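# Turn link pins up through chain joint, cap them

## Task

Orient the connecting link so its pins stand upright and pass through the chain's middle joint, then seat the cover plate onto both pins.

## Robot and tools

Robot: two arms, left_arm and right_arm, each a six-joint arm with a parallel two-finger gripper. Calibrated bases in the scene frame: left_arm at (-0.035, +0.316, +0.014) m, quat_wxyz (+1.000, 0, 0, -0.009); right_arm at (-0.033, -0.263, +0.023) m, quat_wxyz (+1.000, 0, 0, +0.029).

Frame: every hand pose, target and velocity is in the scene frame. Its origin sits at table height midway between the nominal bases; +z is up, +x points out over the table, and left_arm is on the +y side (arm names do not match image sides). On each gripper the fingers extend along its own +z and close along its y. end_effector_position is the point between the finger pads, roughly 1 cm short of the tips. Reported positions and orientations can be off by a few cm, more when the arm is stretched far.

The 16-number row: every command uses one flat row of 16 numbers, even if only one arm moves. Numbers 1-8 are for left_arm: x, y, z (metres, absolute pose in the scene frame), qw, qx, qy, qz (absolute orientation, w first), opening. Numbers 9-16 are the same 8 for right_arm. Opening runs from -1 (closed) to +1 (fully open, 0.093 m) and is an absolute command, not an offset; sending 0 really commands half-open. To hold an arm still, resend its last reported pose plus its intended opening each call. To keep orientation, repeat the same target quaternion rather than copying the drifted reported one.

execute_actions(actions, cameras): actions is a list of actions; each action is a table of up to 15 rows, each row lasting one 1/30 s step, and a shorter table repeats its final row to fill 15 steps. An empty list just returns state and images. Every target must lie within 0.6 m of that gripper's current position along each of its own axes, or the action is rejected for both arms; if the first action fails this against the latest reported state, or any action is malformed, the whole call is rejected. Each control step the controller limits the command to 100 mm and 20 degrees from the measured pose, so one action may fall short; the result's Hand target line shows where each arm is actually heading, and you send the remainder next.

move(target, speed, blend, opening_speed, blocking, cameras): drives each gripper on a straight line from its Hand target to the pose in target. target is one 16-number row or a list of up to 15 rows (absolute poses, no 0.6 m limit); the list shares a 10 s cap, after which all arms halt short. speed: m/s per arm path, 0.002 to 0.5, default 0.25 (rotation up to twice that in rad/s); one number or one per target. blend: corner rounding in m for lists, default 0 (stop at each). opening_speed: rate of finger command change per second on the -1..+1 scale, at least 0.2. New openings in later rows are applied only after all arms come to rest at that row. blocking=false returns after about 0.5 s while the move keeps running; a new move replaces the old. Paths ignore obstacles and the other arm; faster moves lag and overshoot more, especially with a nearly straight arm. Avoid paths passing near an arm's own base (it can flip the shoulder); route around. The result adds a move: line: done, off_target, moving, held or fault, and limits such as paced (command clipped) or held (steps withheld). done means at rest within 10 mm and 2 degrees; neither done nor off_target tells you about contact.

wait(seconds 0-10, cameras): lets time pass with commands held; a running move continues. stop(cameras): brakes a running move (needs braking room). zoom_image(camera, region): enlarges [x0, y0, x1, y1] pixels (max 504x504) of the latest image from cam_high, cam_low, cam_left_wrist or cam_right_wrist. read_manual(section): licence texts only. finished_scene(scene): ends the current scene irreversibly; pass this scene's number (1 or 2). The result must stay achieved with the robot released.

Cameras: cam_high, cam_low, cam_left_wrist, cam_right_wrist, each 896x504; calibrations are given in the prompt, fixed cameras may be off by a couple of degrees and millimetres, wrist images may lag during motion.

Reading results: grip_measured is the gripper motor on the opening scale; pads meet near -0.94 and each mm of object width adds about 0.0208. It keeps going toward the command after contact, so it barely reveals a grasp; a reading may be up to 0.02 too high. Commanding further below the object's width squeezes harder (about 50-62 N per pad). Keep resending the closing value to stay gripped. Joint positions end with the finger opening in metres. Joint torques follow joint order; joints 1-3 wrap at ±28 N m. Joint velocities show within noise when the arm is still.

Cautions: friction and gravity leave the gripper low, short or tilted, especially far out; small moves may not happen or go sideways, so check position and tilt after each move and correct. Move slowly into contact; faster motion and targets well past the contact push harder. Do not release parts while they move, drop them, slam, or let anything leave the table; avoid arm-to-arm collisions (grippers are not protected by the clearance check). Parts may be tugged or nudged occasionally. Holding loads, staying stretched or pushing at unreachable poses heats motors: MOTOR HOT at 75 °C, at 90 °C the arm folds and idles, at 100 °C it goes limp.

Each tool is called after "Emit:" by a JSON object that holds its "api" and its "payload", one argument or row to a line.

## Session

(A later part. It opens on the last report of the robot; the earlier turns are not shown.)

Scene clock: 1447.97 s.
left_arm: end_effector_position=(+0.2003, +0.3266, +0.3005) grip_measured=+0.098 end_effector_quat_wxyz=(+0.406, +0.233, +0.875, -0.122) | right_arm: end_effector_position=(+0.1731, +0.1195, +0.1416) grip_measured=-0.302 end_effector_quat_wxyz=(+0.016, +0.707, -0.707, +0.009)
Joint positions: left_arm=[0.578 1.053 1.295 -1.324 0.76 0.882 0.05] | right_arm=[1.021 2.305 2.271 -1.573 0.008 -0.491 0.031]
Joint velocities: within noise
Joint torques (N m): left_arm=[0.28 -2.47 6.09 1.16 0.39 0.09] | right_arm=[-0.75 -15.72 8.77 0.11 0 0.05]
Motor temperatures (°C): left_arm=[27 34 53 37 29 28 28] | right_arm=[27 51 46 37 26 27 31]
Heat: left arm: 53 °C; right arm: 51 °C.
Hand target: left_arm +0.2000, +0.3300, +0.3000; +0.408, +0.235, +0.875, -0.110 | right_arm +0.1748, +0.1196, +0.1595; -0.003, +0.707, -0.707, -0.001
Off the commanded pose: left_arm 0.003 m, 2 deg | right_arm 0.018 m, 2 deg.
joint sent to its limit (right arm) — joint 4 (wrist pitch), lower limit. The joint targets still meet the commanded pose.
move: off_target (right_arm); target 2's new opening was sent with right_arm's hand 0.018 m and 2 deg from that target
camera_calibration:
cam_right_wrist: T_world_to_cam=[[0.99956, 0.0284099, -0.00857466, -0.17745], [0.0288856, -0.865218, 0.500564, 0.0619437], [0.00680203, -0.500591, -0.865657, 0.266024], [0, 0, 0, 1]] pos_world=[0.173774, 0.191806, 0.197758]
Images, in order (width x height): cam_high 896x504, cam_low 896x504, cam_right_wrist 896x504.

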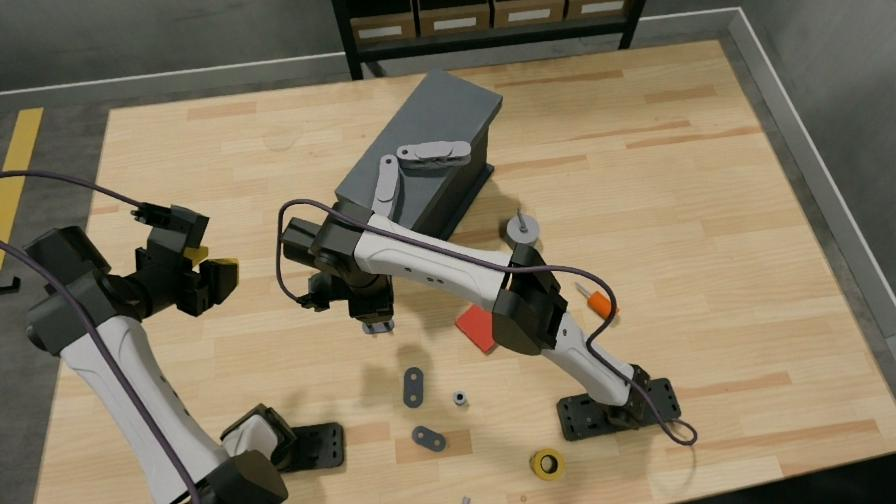

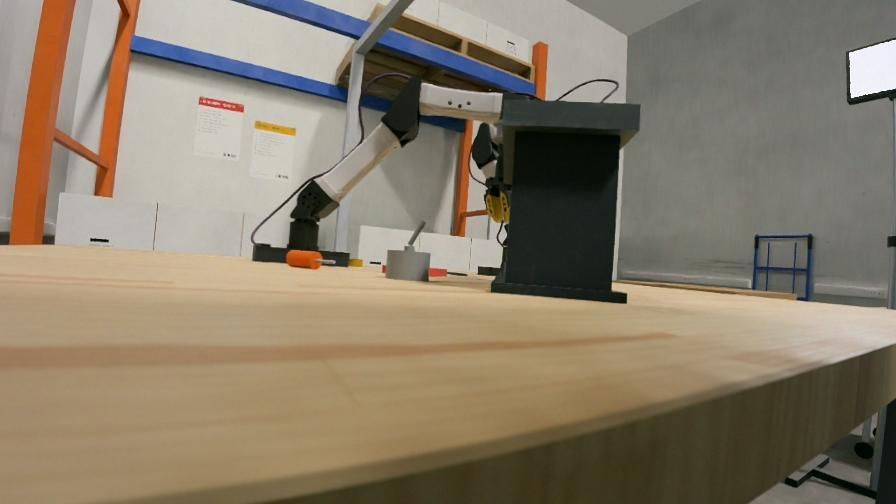

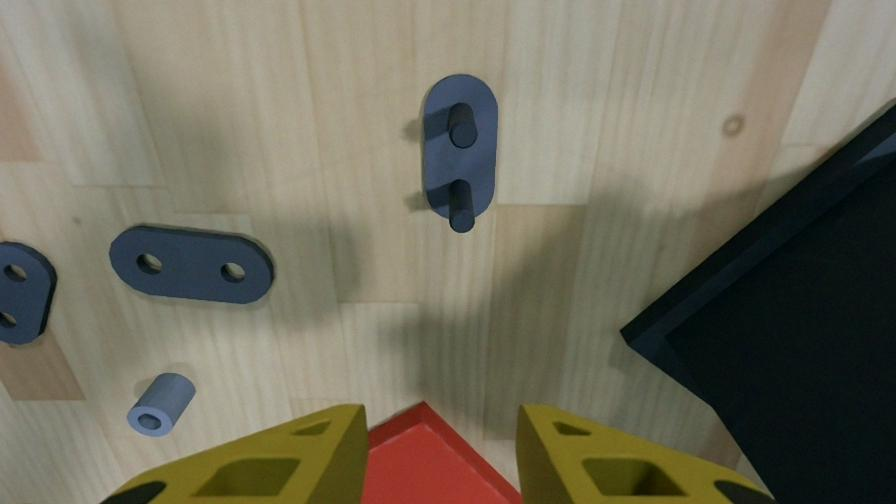

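Emit:
{"api": "move", "payload": {
  "target": [
    [0.20,0.33,0.30,0.408,0.2345,0.8754,-0.1094,0.1,0.17,0.00,0.24,0.15,-0.65,0.71,0.13,-0.1],
    [0.20,0.33,0.30,0.408,0.2345,0.8754,-0.1094,0.1,0.28,-0.14,0.34,0.3165,-0.6005,0.6788,0.2800,0.3],
    [0.20,0.33,0.30,0.408,0.2345,0.8754,-0.1094,0.1,0.36,-0.11,0.325,0.3165,-0.6005,0.6788,0.2800,0.3]
  ],
  "speed": 0.2,
  "blend": 0.02,
  "cameras": ["cam_right_wrist","cam_high","cam_left_wrist"]
}}

Scene clock: 1496.47 s.
left_arm: end_effector_position=(+0.2003, +0.3266, +0.3005) grip_measured=+0.098 end_effector_quat_wxyz=(+0.406, +0.233, +0.875, -0.122) | right_arm: end_effector_position=(+0.3593, -0.1110, +0.3229) grip_measured=+0.298 end_effector_quat_wxyz=(+0.334, -0.592, +0.680, +0.276)
Joint positions: left_arm=[0.578 1.053 1.295 -1.324 0.76 0.882 0.05] | right_arm=[0.002 2.011 2.286 -1.574 -0.865 -1.245 0.059]
Joint velocities: within noise
Joint torques (N m): left_arm=[0.31 -2.47 6.09 1.17 0.38 0.09] | right_arm=[0.24 -9.69 8.69 0.74 -0.38 0.16]
Motor temperatures (°C): left_arm=[27 33 52 36 29 28 28] | right_arm=[27 54 47 35 26 27 30]
Heat: left arm: 52 °C; right arm: 54 °C.
Hand target: left_arm +0.2000, +0.3300, +0.3000; +0.408, +0.235, +0.875, -0.110 | right_arm +0.3598, -0.1099, +0.3247; +0.333, -0.592, +0.681, +0.273
Off the commanded pose: left_arm 0.003 m, 2 deg | right_arm 0.002 m, 2 deg.
joint sent to its limit (right arm) — joint 4 (wrist pitch), lower limit. The joint targets still meet the commanded pose.
move: done; blend cut to 0 m at target 2; target 2's new opening was sent with right_arm's hand 0.004 m and 4 deg from that target
camera_calibration:
cam_left_wrist: T_world_to_cam=[[-0.520615, -0.853729, 0.0102991, 0.381008], [-0.778844, 0.469938, -0.415403, 0.16786], [0.349802, -0.224287, -0.909579, 0.352113], [0, 0, 0, 1]] pos_world=[0.205925, 0.325368, 0.38608]
cam_right_wrist: T_world_to_cam=[[0.99032, -0.131846, 0.043395, -0.386707], [-0.104189, -0.912662, -0.395211, 0.0981434], [0.0917121, 0.386864, -0.917565, 0.391046], [0, 0, 0, 1]] pos_world=[0.357325, -0.112695, 0.414378]
Images, in order (width x height): cam_high 896x504, cam_left_wrist 896x504, cam_right_wrist 896x504.

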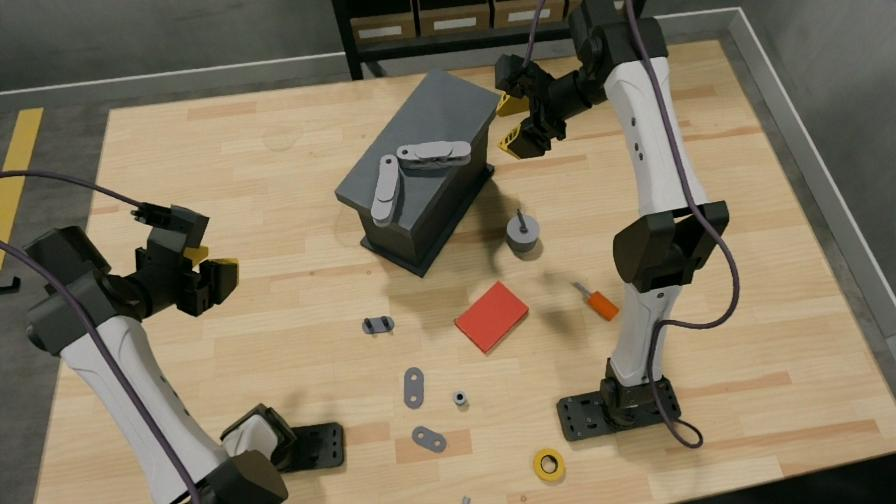

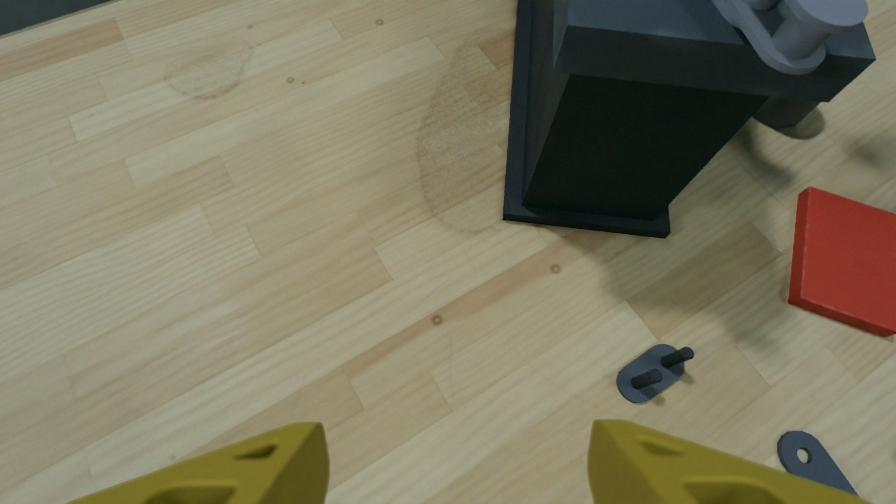

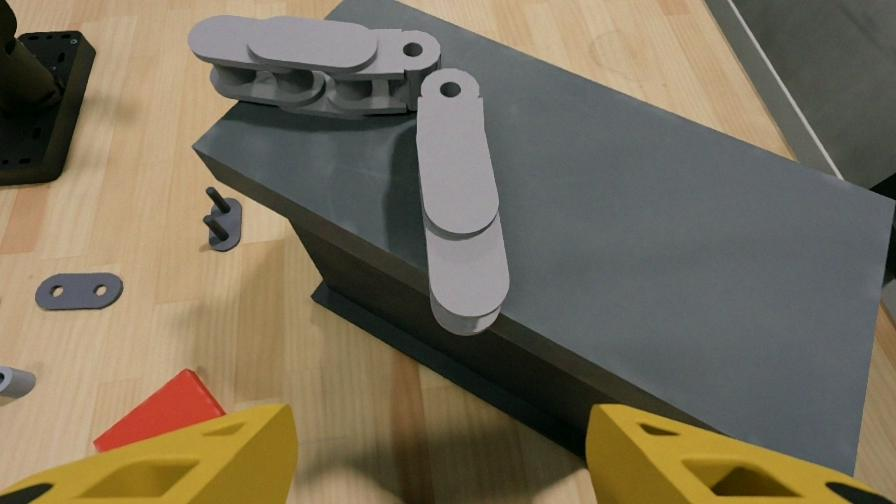

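Emit:
{"api": "execute_actions", "payload": {
  "actions": []
}}

Scene clock: 1530.87 s.
left_arm: end_effector_position=(+0.2003, +0.3266, +0.3005) grip_measured=+0.098 end_effector_quat_wxyz=(+0.406, +0.233, +0.875, -0.122) | right_arm: end_effector_position=(+0.3593, -0.1110, +0.3229) grip_measured=+0.298 end_effector_quat_wxyz=(+0.334, -0.591, +0.680, +0.276)
Joint positions: left_arm=[0.578 1.053 1.295 -1.324 0.76 0.882 0.05] | right_arm=[0.002 2.011 2.286 -1.574 -0.865 -1.245 0.059]
Joint velocities: within noise
Joint torques (N m): left_arm=[0.29 -2.48 6.08 1.17 0.39 0.09] | right_arm=[0.23 -9.84 8.98 0.76 -0.36 0.21]
Motor temperatures (°C): left_arm=[27 33 51 36 29 28 28] | right_arm=[27 52 46 35 26 27 30]
Heat: left arm: 51 °C; right arm: 52 °C.
Hand target: left_arm +0.2000, +0.3300, +0.3000; +0.408, +0.235, +0.875, -0.110 | right_arm +0.3598, -0.1099, +0.3247; +0.333, -0.592, +0.681, +0.273
Tool commands: left_gripper/opening=+0.1 right_gripper/opening=+0.3
Off the commanded pose: left_arm 0.003 m, 2 deg | right_arm 0.002 m, 2 deg.
camera_calibration:
cam_left_wrist: T_world_to_cam=[[-0.520615, -0.853729, 0.0102991, 0.381008], [-0.778844, 0.469938, -0.415403, 0.16786], [0.349802, -0.224287, -0.909579, 0.352113], [0, 0, 0, 1]] pos_world=[0.205925, 0.325368, 0.38608]
cam_right_wrist: T_world_to_cam=[[0.990282, -0.132323, 0.0428003, -0.386554], [-0.104857, -0.912574, -0.395238, 0.0984019], [0.0913574, 0.38691, -0.917581, 0.391183], [0, 0, 0, 1]] pos_world=[0.357378, -0.112703, 0.414379]

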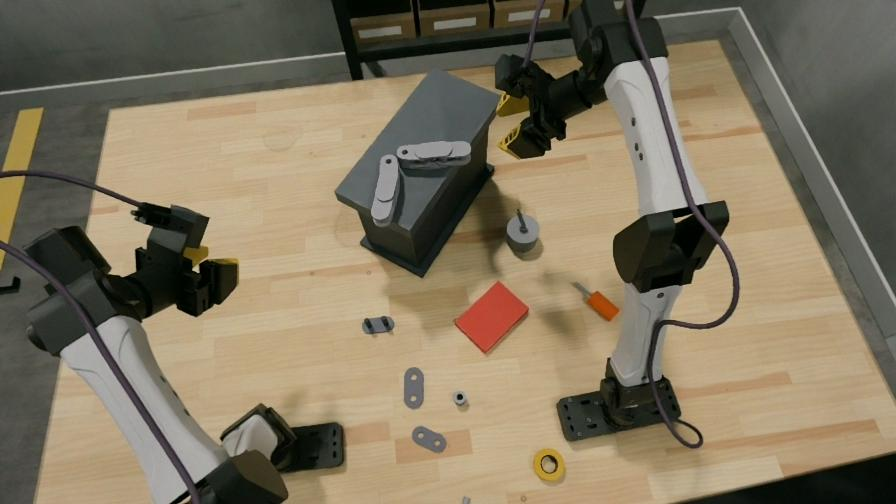

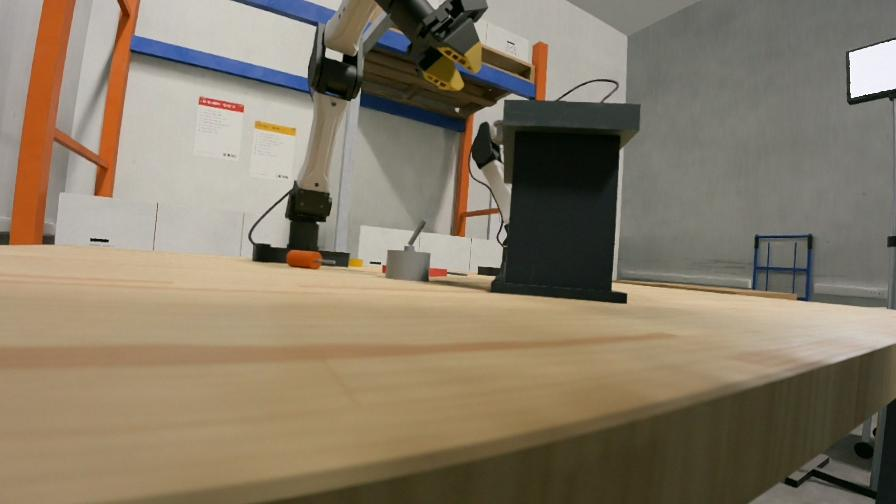

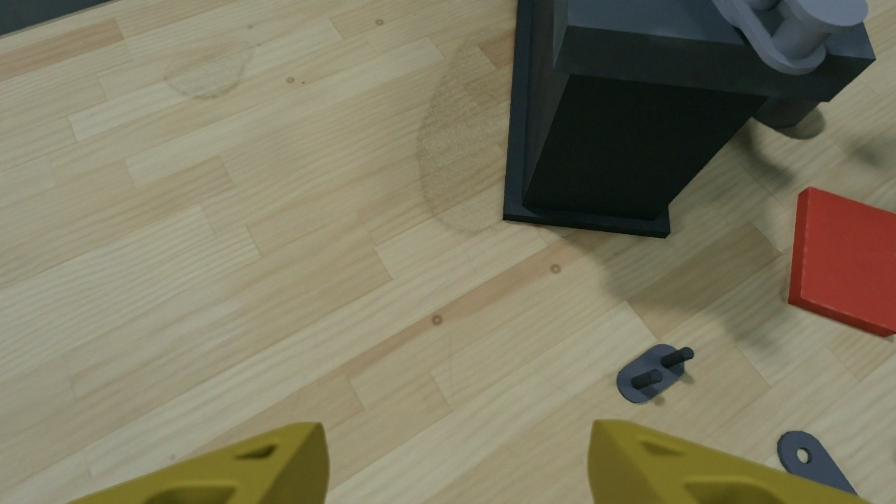

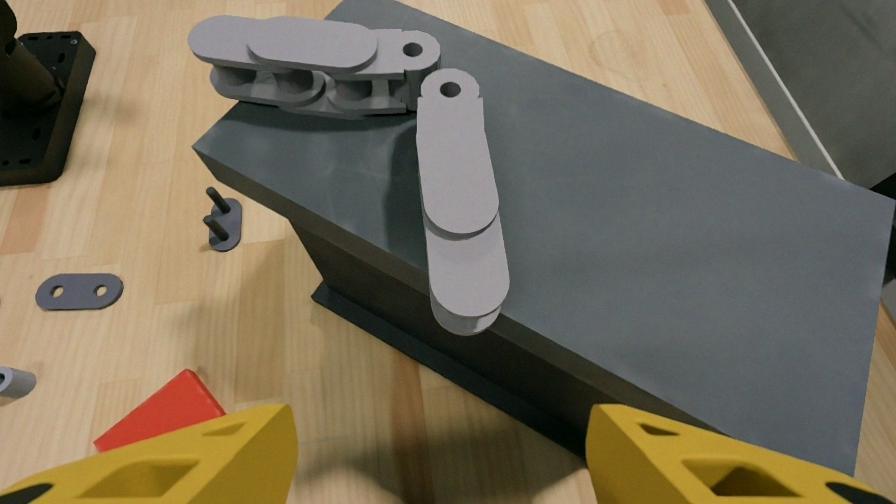

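Emit:
{"api": "move", "payload": {
  "target": [
    [0.20,0.33,0.30,0.408,0.2345,0.8754,-0.1094,0.1,0.377,-0.075,0.305,0.3083,-0.6198,0.6612,0.2890,0.1]
  ],
  "speed": 0.1,
  "cameras": ["cam_right_wrist","cam_high"]
}}

Scene clock: 1557.40 s.
left_arm: end_effector_position=(+0.2003, +0.3266, +0.3005) grip_measured=+0.098 end_effector_quat_wxyz=(+0.406, +0.233, +0.875, -0.122) | right_arm: end_effector_position=(+0.3746, -0.0751, +0.3052) grip_measured=+0.102 end_effector_quat_wxyz=(+0.318, -0.616, +0.660, +0.291)
Joint positions: left_arm=[0.578 1.053 1.295 -1.324 0.76 0.882 0.05] | right_arm=[0.085 2.141 2.414 -1.577 -0.861 -1.235 0.05]
Joint velocities: within noise
Joint torques (N m): left_arm=[0.28 -2.4 6.04 1.17 0.39 0.09] | right_arm=[0.08 -10.56 8.8 0.83 -0.32 0.19]
Motor temperatures (°C): left_arm=[27 33 51 35 29 28 27] | right_arm=[27 50 46 34 26 27 30]
Heat: left arm: 51 °C; right arm: 50 °C.
Hand target: left_arm +0.2000, +0.3300, +0.3000; +0.408, +0.235, +0.875, -0.110 | right_arm +0.3768, -0.0750, +0.3047; -0.316, +0.616, -0.663, -0.286
Off the commanded pose: left_arm 0.003 m, 2 deg | right_arm 0.002 m, 1 deg.
joint sent to its limit (right arm) — joint 4 (wrist pitch), lower limit. The joint targets still meet the commanded pose.
move: done
camera_calibration:
cam_right_wrist: T_world_to_cam=[[0.997901, -0.0566873, 0.0313139, -0.389906], [-0.03994, -0.919329, -0.391458, 0.0997993], [0.0509785, 0.389386, -0.919663, 0.375581], [0, 0, 0, 1]] pos_world=[0.373926, -0.0766003, 0.396685]
Images, in order (width x height): cam_high 896x504, cam_right_wrist 896x504.

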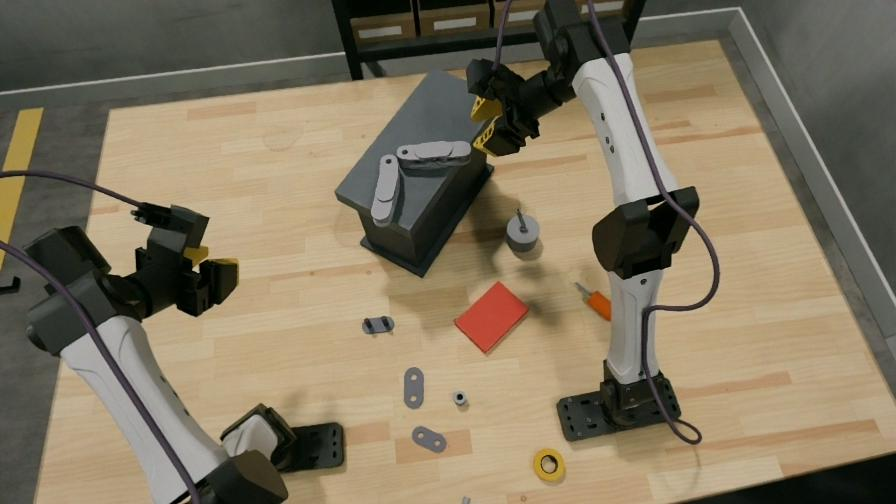

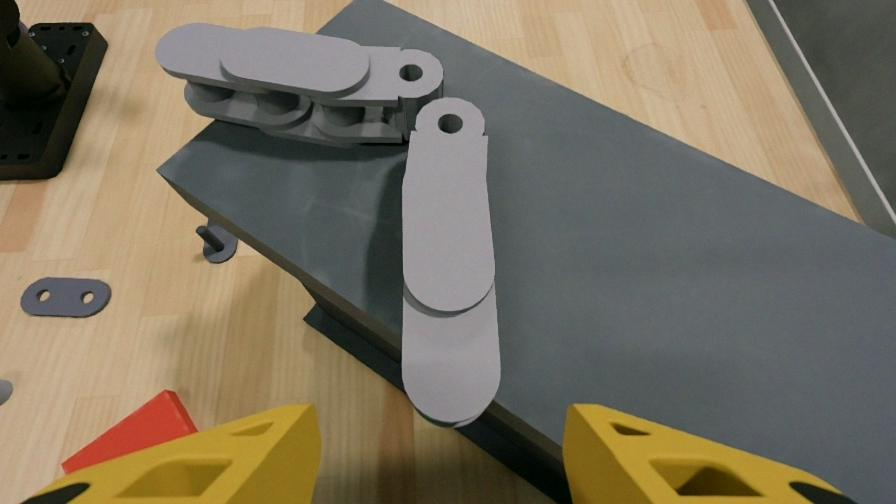

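Emit:
{"api": "move", "payload": {
  "target": [
    [0.20,0.33,0.30,0.408,0.2345,0.8754,-0.1094,0.1,0.382,-0.042,0.264,0.3083,-0.6198,0.6612,0.2890,0.0]
  ],
  "speed": 0.06,
  "cameras": ["cam_right_wrist"]
}}

Emit:
{"api": "move", "payload": {
  "target": [
    [0.20,0.33,0.30,0.408,0.2345,0.8754,-0.1094,0.1,0.383,-0.027,0.247,0.3083,-0.6198,0.6612,0.2890,0.0]
  ],
  "speed": 0.04,
  "cameras": ["cam_right_wrist","cam_high","cam_low"]
}}

Scene clock: 1569.27 s.
left_arm: end_effector_position=(+0.2003, +0.3266, +0.3005) grip_measured=+0.098 end_effector_quat_wxyz=(+0.406, +0.233, +0.875, -0.122) | right_arm: end_effector_position=(+0.3868, -0.0421, +0.2531) grip_measured=+0.002 end_effector_quat_wxyz=(+0.300, -0.616, +0.664, +0.300)
Joint positions: left_arm=[0.578 1.053 1.295 -1.324 0.76 0.882 0.05] | right_arm=[0.159 2.141 2.195 -1.331 -0.838 -1.147 0.045]
Joint velocities: within noise
Joint torques (N m): left_arm=[0.27 -2.5 6.06 1.18 0.39 0.1] | right_arm=[0.38 -15.3 6.02 0.97 -0.3 0.19]
Motor temperatures (°C): left_arm=[27 32 50 35 29 28 27] | right_arm=[27 50 46 34 26 27 30]
Heat: left arm: 50 °C; right arm: 50 °C.
Hand target: left_arm +0.2000, +0.3300, +0.3000; +0.408, +0.235, +0.875, -0.110 | right_arm +0.3820, -0.0420, +0.2638; -0.308, +0.620, -0.661, -0.289
Off the commanded pose: left_arm 0.003 m, 2 deg | right_arm 0.012 m, 2 deg.
move: off_target (right_arm)
camera_calibration:
cam_right_wrist: T_world_to_cam=[[0.999007, -0.0442971, -0.00479898, -0.389306], [-0.0428219, -0.924774, -0.378099, 0.107794], [0.0123107, 0.377929, -0.925753, 0.330211], [0, 0, 0, 1]] pos_world=[0.38947, -0.0423565, 0.344582]
Images, in order (width x height): cam_right_wrist 896x504.

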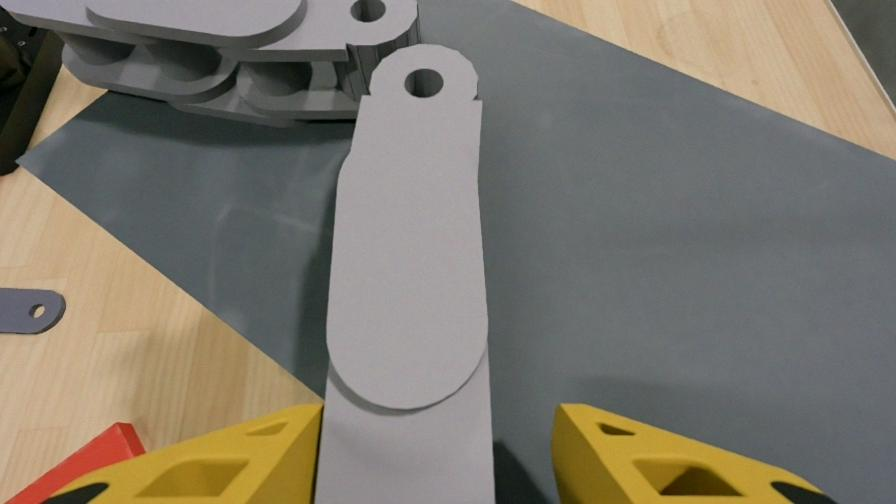

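Scene clock: 1570.43 s.
left_arm: end_effector_position=(+0.2003, +0.3266, +0.3005) grip_measured=+0.098 end_effector_quat_wxyz=(+0.406, +0.233, +0.875, -0.122) | right_arm: end_effector_position=(+0.3872, -0.0276, +0.2400) grip_measured=+0.002 end_effector_quat_wxyz=(+0.304, -0.617, +0.662, +0.299)
Joint positions: left_arm=[0.578 1.053 1.295 -1.324 0.76 0.882 0.05] | right_arm=[0.191 2.119 2.1 -1.215 -0.831 -1.101 0.045]
Joint velocities: within noise
Joint torques (N m): left_arm=[0.27 -2.41 6.02 1.17 0.38 0.1] | right_arm=[0.64 -14.75 5.97 1.12 -0.27 0.2]
Motor temperatures (°C): left_arm=[27 32 50 35 29 28 27] | right_arm=[27 50 46 34 26 27 30]
Heat: left arm: 50 °C; right arm: 50 °C.
Hand target: left_arm +0.2000, +0.3300, +0.3000; +0.408, +0.235, +0.875, -0.110 | right_arm +0.3830, -0.0270, +0.2470; -0.308, +0.620, -0.661, -0.289
Off the commanded pose: left_arm 0.003 m, 2 deg | right_arm 0.008 m, 1 deg.
move: done
camera_calibration:
cam_right_wrist: T_world_to_cam=[[0.99902, -0.0442085, 0.00235238, -0.39081], [-0.0399439, -0.923012, -0.382692, 0.116261], [0.0190895, 0.382222, -0.923873, 0.309659], [0, 0, 0, 1]] pos_world=[0.38916, -0.0283255, 0.331497]
Images, in order (width x height): cam_high 896x504, cam_low 896x504, cam_right_wrist 896x504.

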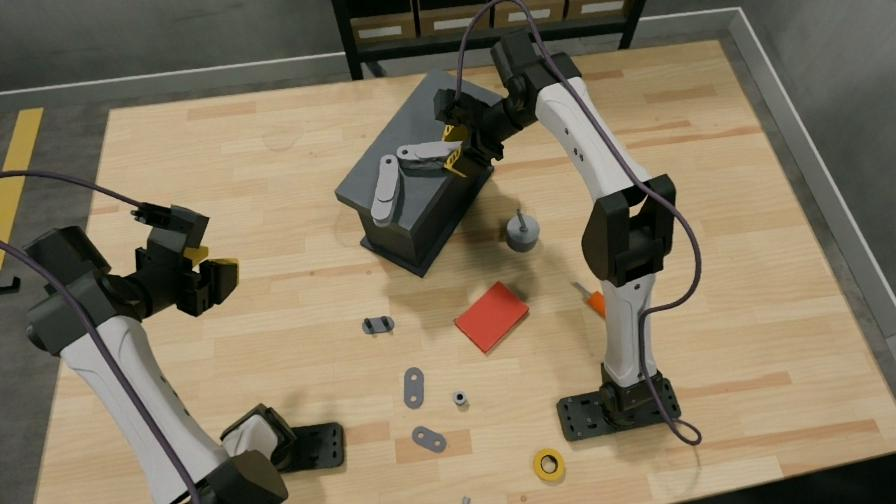

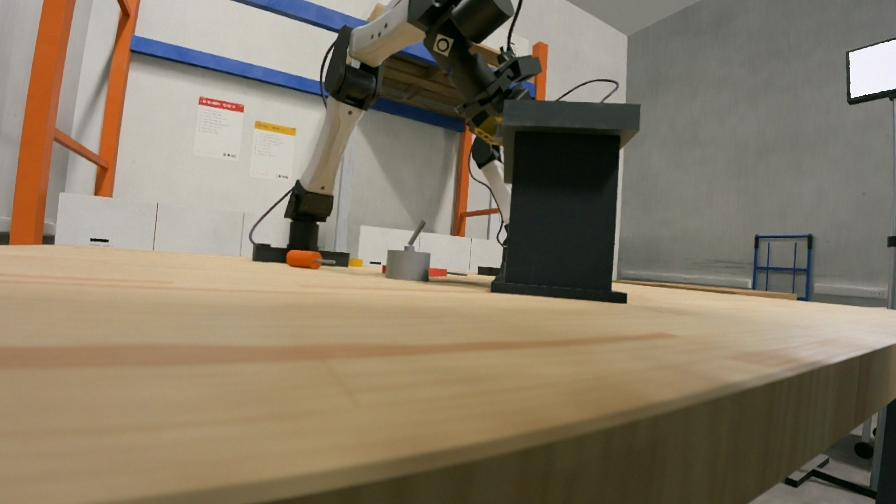

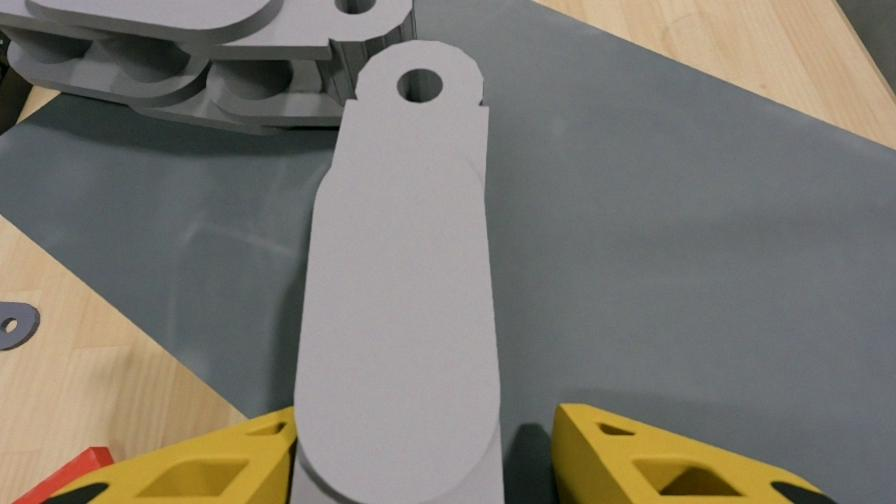

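Emit:
{"api": "move", "payload": {
  "target": [
    [0.20,0.33,0.30,0.408,0.2345,0.8754,-0.1094,0.1,0.377,-0.027,0.258,0.3083,-0.6198,0.6612,0.2890,0.0]
  ],
  "speed": 0.04,
  "cameras": ["cam_right_wrist"]
}}

Scene clock: 1582.47 s.
left_arm: end_effector_position=(+0.2003, +0.3266, +0.3005) grip_measured=+0.098 end_effector_quat_wxyz=(+0.406, +0.233, +0.875, -0.122) | right_arm: end_effector_position=(+0.3833, -0.0270, +0.2453) grip_measured=+0.002 end_effector_quat_wxyz=(+0.303, -0.617, +0.663, +0.297)
Joint positions: left_arm=[0.578 1.053 1.295 -1.324 0.76 0.882 0.05] | right_arm=[0.196 2.104 2.1 -1.225 -0.825 -1.094 0.045]
Joint velocities: within noise
Joint torques (N m): left_arm=[0.29 -2.48 6.06 1.16 0.39 0.09] | right_arm=[0.51 -14.87 7.69 0.89 -0.32 0.18]
Motor temperatures (°C): left_arm=[27 32 50 35 30 28 27] | right_arm=[27 52 45 34 26 27 30]
Heat: left arm: 50 °C; right arm: 52 °C.
Hand target: left_arm +0.2000, +0.3300, +0.3000; +0.408, +0.235, +0.875, -0.110 | right_arm +0.3770, -0.0269, +0.2578; -0.308, +0.620, -0.661, -0.289
Off the commanded pose: left_arm 0.003 m, 2 deg | right_arm 0.014 m, 1 deg.
move: off_target (right_arm)
camera_calibration:
cam_right_wrist: T_world_to_cam=[[0.998945, -0.0457763, 0.00364402, -0.38727], [-0.0409665, -0.92421, -0.379682, 0.11828], [0.0207483, 0.379132, -0.92511, 0.313988], [0, 0, 0, 1]] pos_world=[0.385192, -0.027455, 0.336793]
Images, in order (width x height): cam_right_wrist 896x504.

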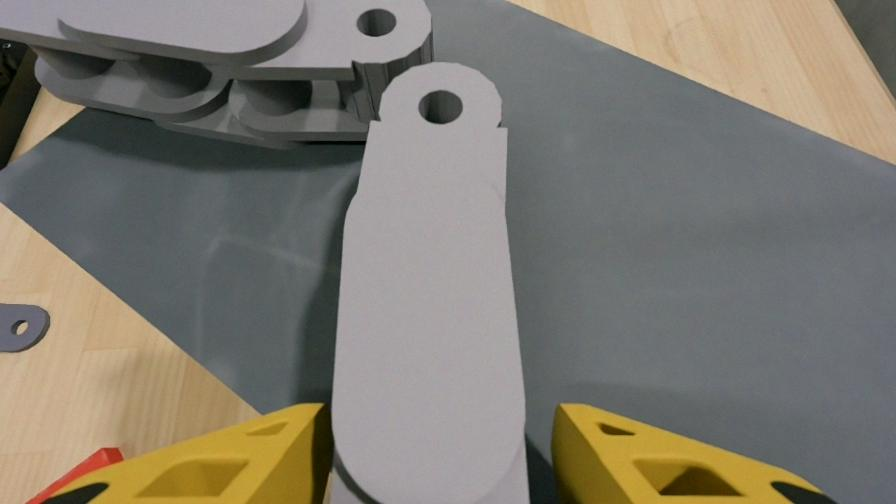

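Emit:
{"api": "move", "payload": {
  "target": [
    [0.20,0.33,0.30,0.408,0.2345,0.8754,-0.1094,0.1,0.375,-0.027,0.261,0.3083,-0.6198,0.6612,0.2890,-0.1]
  ],
  "speed": 0.04,
  "cameras": ["cam_right_wrist"]
}}

Scene clock: 1588.93 s.
left_arm: end_effector_position=(+0.2003, +0.3266, +0.3005) grip_measured=+0.098 end_effector_quat_wxyz=(+0.406, +0.233, +0.875, -0.122) | right_arm: end_effector_position=(+0.3815, -0.0276, +0.2470) grip_measured=-0.098 end_effector_quat_wxyz=(+0.302, -0.616, +0.664, +0.298)
Joint positions: left_arm=[0.578 1.053 1.295 -1.324 0.76 0.882 0.05] | right_arm=[0.196 2.099 2.1 -1.232 -0.824 -1.092 0.041]
Joint velocities: within noise
Joint torques (N m): left_arm=[0.27 -2.44 6.06 1.16 0.37 0.09] | right_arm=[0.57 -14.78 7.9 0.89 -0.25 0.22]
Motor temperatures (°C): left_arm=[27 32 50 35 30 28 27] | right_arm=[27 55 45 34 26 27 30]
Heat: left arm: 50 °C; right arm: 55 °C.
Hand target: left_arm +0.2000, +0.3300, +0.3000; +0.408, +0.235, +0.875, -0.110 | right_arm +0.3751, -0.0269, +0.2607; -0.308, +0.620, -0.661, -0.289
Off the commanded pose: left_arm 0.003 m, 2 deg | right_arm 0.015 m, 1 deg.
move: off_target (right_arm)
camera_calibration:
cam_right_wrist: T_world_to_cam=[[0.998877, -0.0473741, 0.000311644, -0.384701], [-0.0437395, -0.92473, -0.378101, 0.118964], [0.0182004, 0.377663, -0.925764, 0.316961], [0, 0, 0, 1]] pos_world=[0.383704, -0.0279194, 0.338532]
Images, in order (width x height): cam_right_wrist 896x504.

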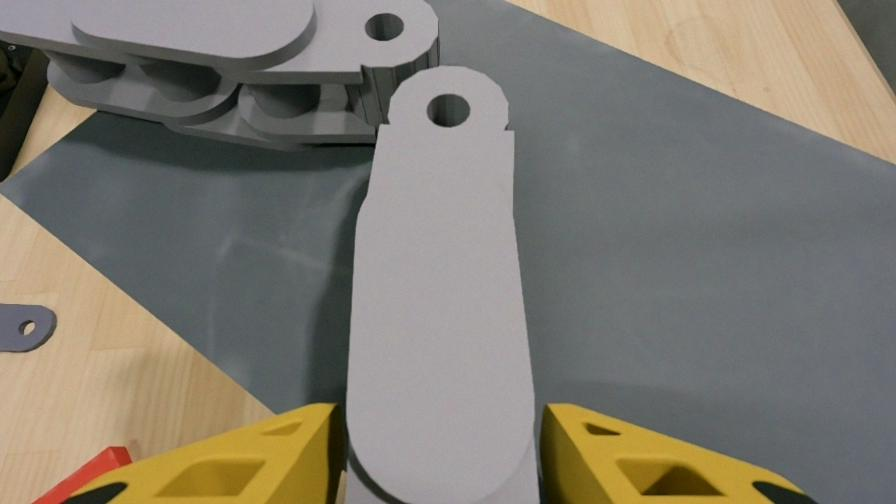

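Emit:
{"api": "move", "payload": {
  "target": [
    [0.20,0.33,0.30,0.408,0.2345,0.8754,-0.1094,0.1,0.375,-0.027,0.261,0.3083,-0.6198,0.6612,0.2890,-0.55]
  ],
  "speed": 0.04,
  "opening_speed": 0.4,
  "cameras": ["cam_right_wrist"]
}}

Scene clock: 1597.40 s.
left_arm: end_effector_position=(+0.2003, +0.3266, +0.3005) grip_measured=+0.098 end_effector_quat_wxyz=(+0.406, +0.233, +0.875, -0.122) | right_arm: end_effector_position=(+0.3814, -0.0278, +0.2468) grip_measured=-0.476 end_effector_quat_wxyz=(+0.301, -0.616, +0.664, +0.298)
Joint positions: left_arm=[0.578 1.053 1.295 -1.324 0.76 0.882 0.05] | right_arm=[0.196 2.099 2.1 -1.233 -0.823 -1.092 0.022]
Joint velocities: within noise
Joint torques (N m): left_arm=[0.28 -2.48 6.05 1.18 0.38 0.11] | right_arm=[0.72 -14.76 7.91 0.89 -0.3 0.17]
Motor temperatures (°C): left_arm=[27 32 50 35 30 28 27] | right_arm=[27 59 45 34 26 27 30]
Heat: left arm: 50 °C; right arm: 59 °C.
Hand target: left_arm +0.2000, +0.3300, +0.3000; +0.408, +0.235, +0.875, -0.110 | right_arm +0.3750, -0.0270, +0.2607; -0.308, +0.620, -0.661, -0.289
Off the commanded pose: left_arm 0.003 m, 2 deg | right_arm 0.016 m, 1 deg.
move: off_target (right_arm)
camera_calibration:
cam_right_wrist: T_world_to_cam=[[0.998847, -0.047999, -0.000752663, -0.384334], [-0.0447439, -0.925201, -0.376831, 0.118785], [0.0173911, 0.37643, -0.926282, 0.317238], [0, 0, 0, 1]] pos_world=[0.383688, -0.0279661, 0.338324]
Images, in order (width x height): cam_right_wrist 896x504.

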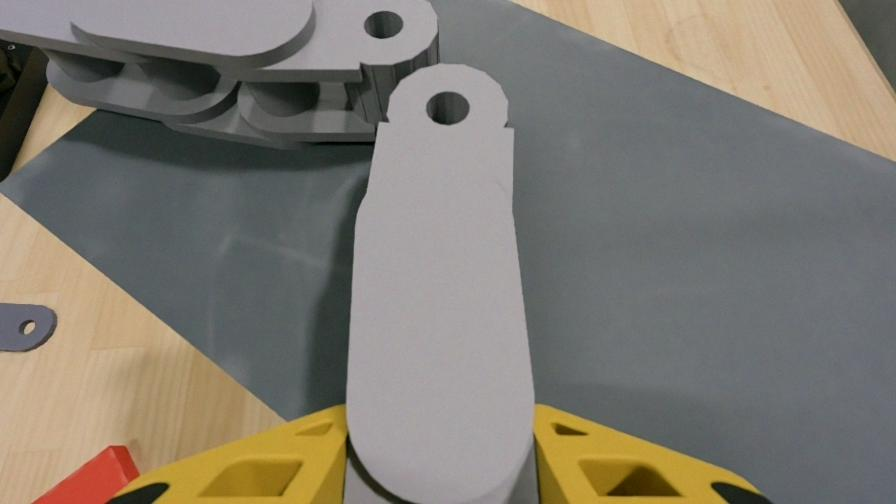

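Emit:
{"api": "move", "payload": {
  "target": [
    [0.20,0.33,0.30,0.408,0.2345,0.8754,-0.1094,0.1,0.372,-0.045,0.34,0.3083,-0.6198,0.6612,0.2890,-0.55],
    [0.20,0.33,0.30,0.408,0.2345,0.8754,-0.1094,0.1,0.28,-0.14,0.34,0.2988,-0.6409,0.6409,0.2988,-0.55]
  ],
  "speed": [0.06,0.12],
  "blend": 0.02,
  "cameras": ["cam_high","cam_left_wrist","cam_right_wrist"]
}}

Scene clock: 1613.90 s.
left_arm: end_effector_position=(+0.2003, +0.3266, +0.3005) grip_measured=+0.098 end_effector_quat_wxyz=(+0.406, +0.233, +0.875, -0.122) | right_arm: end_effector_position=(+0.2846, -0.1447, +0.3226) grip_measured=-0.475 end_effector_quat_wxyz=(+0.326, -0.612, +0.675, +0.251)
Joint positions: left_arm=[0.578 1.053 1.295 -1.324 0.76 0.882 0.05] | right_arm=[-0.078 1.702 1.908 -1.598 -0.835 -1.413 0.022]
Joint velocities: within noise
Joint torques (N m): left_arm=[0.32 -2.47 6.04 1.16 0.39 0.09] | right_arm=[-0.62 -10.67 6.54 0.85 -1.01 0.05]
Motor temperatures (°C): left_arm=[27 32 50 35 30 28 27] | right_arm=[27 63 45 34 26 27 31]
Heat: left arm: 50 °C; right arm: 63 °C.
Hand target: left_arm +0.2000, +0.3300, +0.3000; +0.408, +0.235, +0.875, -0.110 | right_arm +0.2799, -0.1399, +0.3392; +0.358, -0.612, +0.657, +0.255
Off the commanded pose: left_arm 0.003 m, 2 deg | right_arm 0.019 m, 8 deg.
joint read past its limit (right arm) — joint 4 (wrist pitch), lower limit.
joint sent to its limit (right arm) — joint 4 (wrist pitch), lower limit. The joint targets are off in orientation, not in position.
move: off_target (right_arm)
camera_calibration:
cam_left_wrist: T_world_to_cam=[[-0.520615, -0.853729, 0.0102991, 0.381008], [-0.778844, 0.469938, -0.415403, 0.16786], [0.349802, -0.224287, -0.909579, 0.352113], [0, 0, 0, 1]] pos_world=[0.205925, 0.325368, 0.38608]
cam_right_wrist: T_world_to_cam=[[0.990669, -0.108115, 0.0829857, -0.326572], [-0.0727281, -0.934297, -0.348997, 0.0324702], [0.115265, 0.339705, -0.933442, 0.40223], [0, 0, 0, 1]] pos_world=[0.279524, -0.14161, 0.413891]
Images, in order (width x height): cam_high 896x504, cam_left_wrist 896x504, cam_right_wrist 896x504.

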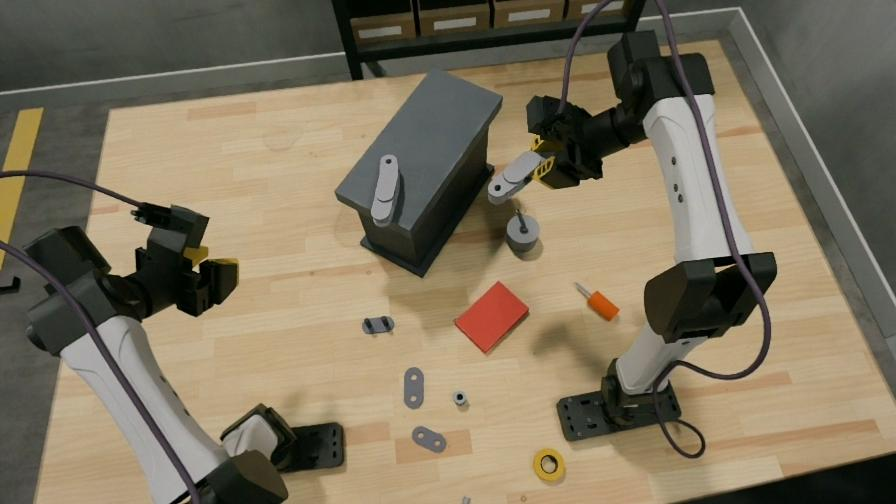

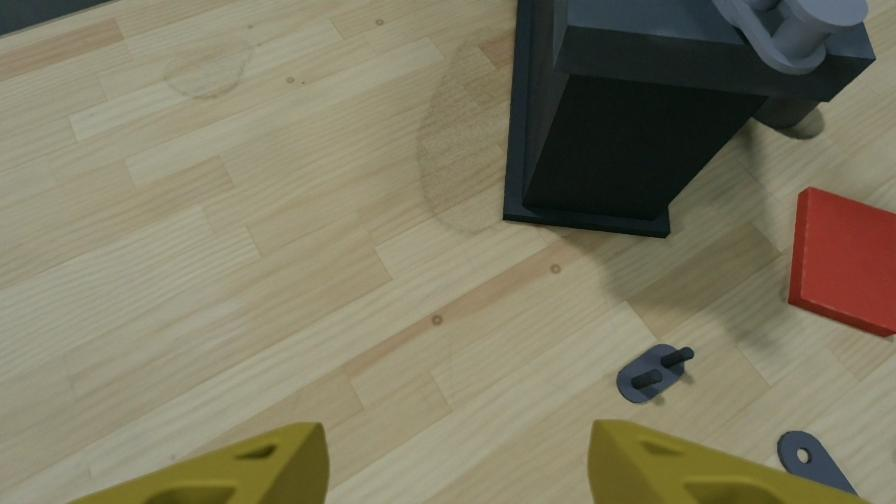

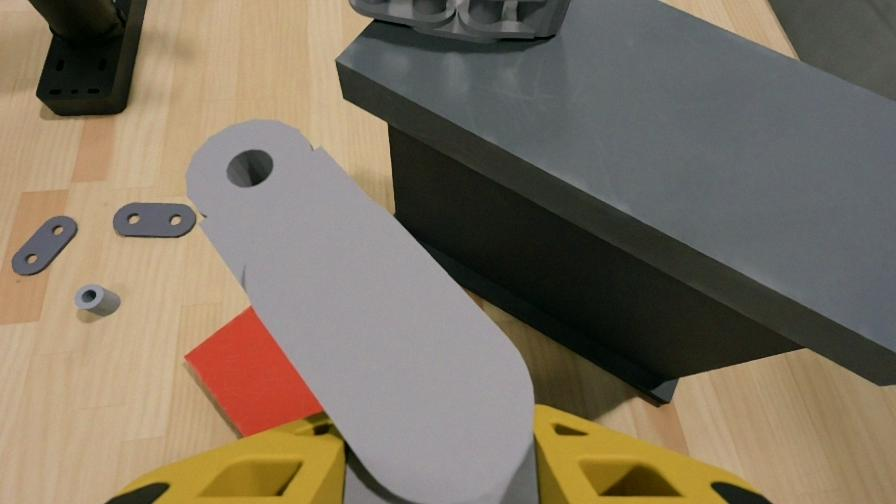

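Emit:
{"api": "move", "payload": {
  "target": [
    [0.20,0.33,0.30,0.408,0.2345,0.8754,-0.1094,0.1,0.19,-0.02,0.22,0.3678,-0.4202,0.8072,0.1915,-0.55]
  ],
  "speed": 0.1,
  "cameras": ["cam_high","cam_left_wrist","cam_right_wrist"]
}}

Scene clock: 1647.97 s.
left_arm: end_effector_position=(+0.2003, +0.3266, +0.3005) grip_measured=+0.098 end_effector_quat_wxyz=(+0.406, +0.233, +0.875, -0.122) | right_arm: end_effector_position=(+0.1829, -0.0297, +0.1983) grip_measured=-0.475 end_effector_quat_wxyz=(+0.321, -0.426, +0.827, +0.178)
Joint positions: left_arm=[0.578 1.053 1.295 -1.324 0.76 0.882 0.05] | right_arm=[0.679 1.114 0.885 -0.606 -0.165 -0.15 0.022]
Joint velocities: within noise
Joint torques (N m): left_arm=[0.31 -2.45 6.02 1.17 0.38 0.1] | right_arm=[0.66 -6.71 8.68 2.82 -0.01 0.19]
Motor temperatures (°C): left_arm=[27 32 49 34 30 28 27] | right_arm=[27 55 45 34 27 27 32]
Heat: left arm: 49 °C; right arm: 55 °C.
Hand target: left_arm +0.2000, +0.3300, +0.3000; +0.408, +0.235, +0.875, -0.110 | right_arm +0.1888, -0.0212, +0.2207; +0.367, -0.420, +0.807, +0.192
Off the commanded pose: left_arm 0.003 m, 2 deg | right_arm 0.025 m, 6 deg.
move: off_target (right_arm)
camera_calibration:
cam_left_wrist: T_world_to_cam=[[-0.520615, -0.853729, 0.0102991, 0.381008], [-0.778844, 0.469938, -0.415403, 0.16786], [0.349802, -0.224287, -0.909579, 0.352113], [0, 0, 0, 1]] pos_world=[0.205925, 0.325368, 0.38608]
cam_right_wrist: T_world_to_cam=[[0.829259, -0.558864, 0.000886527, -0.170663], [-0.539426, -0.800828, -0.260183, 0.160913], [0.146117, 0.215281, -0.965559, 0.255899], [0, 0, 0, 1]] pos_world=[0.190933, -0.0216042, 0.289103]
Images, in order (width x height): cam_high 896x504, cam_left_wrist 896x504, cam_right_wrist 896x504.

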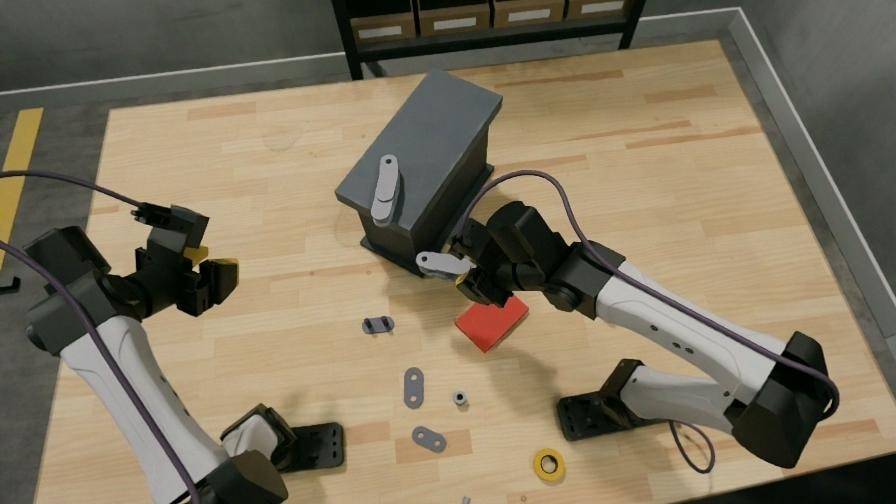

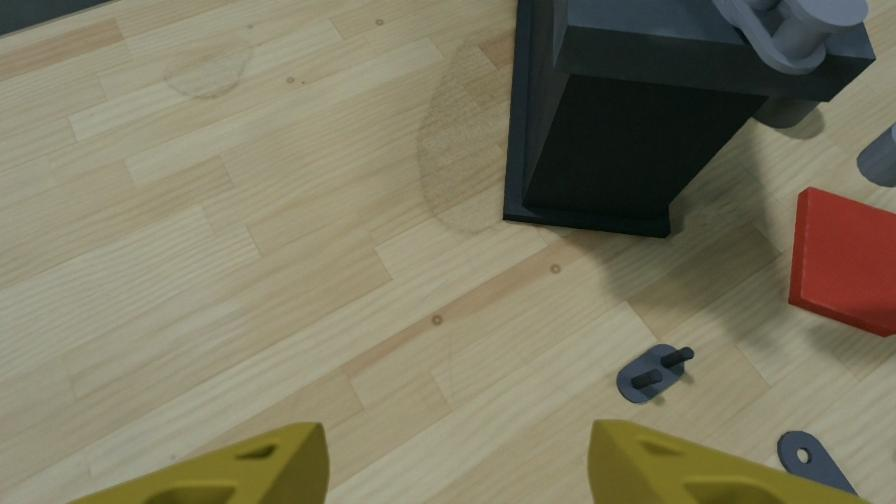

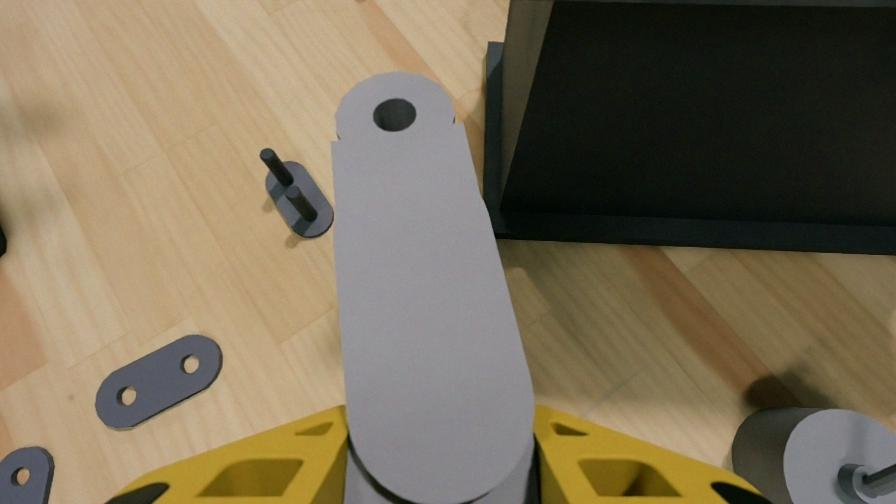

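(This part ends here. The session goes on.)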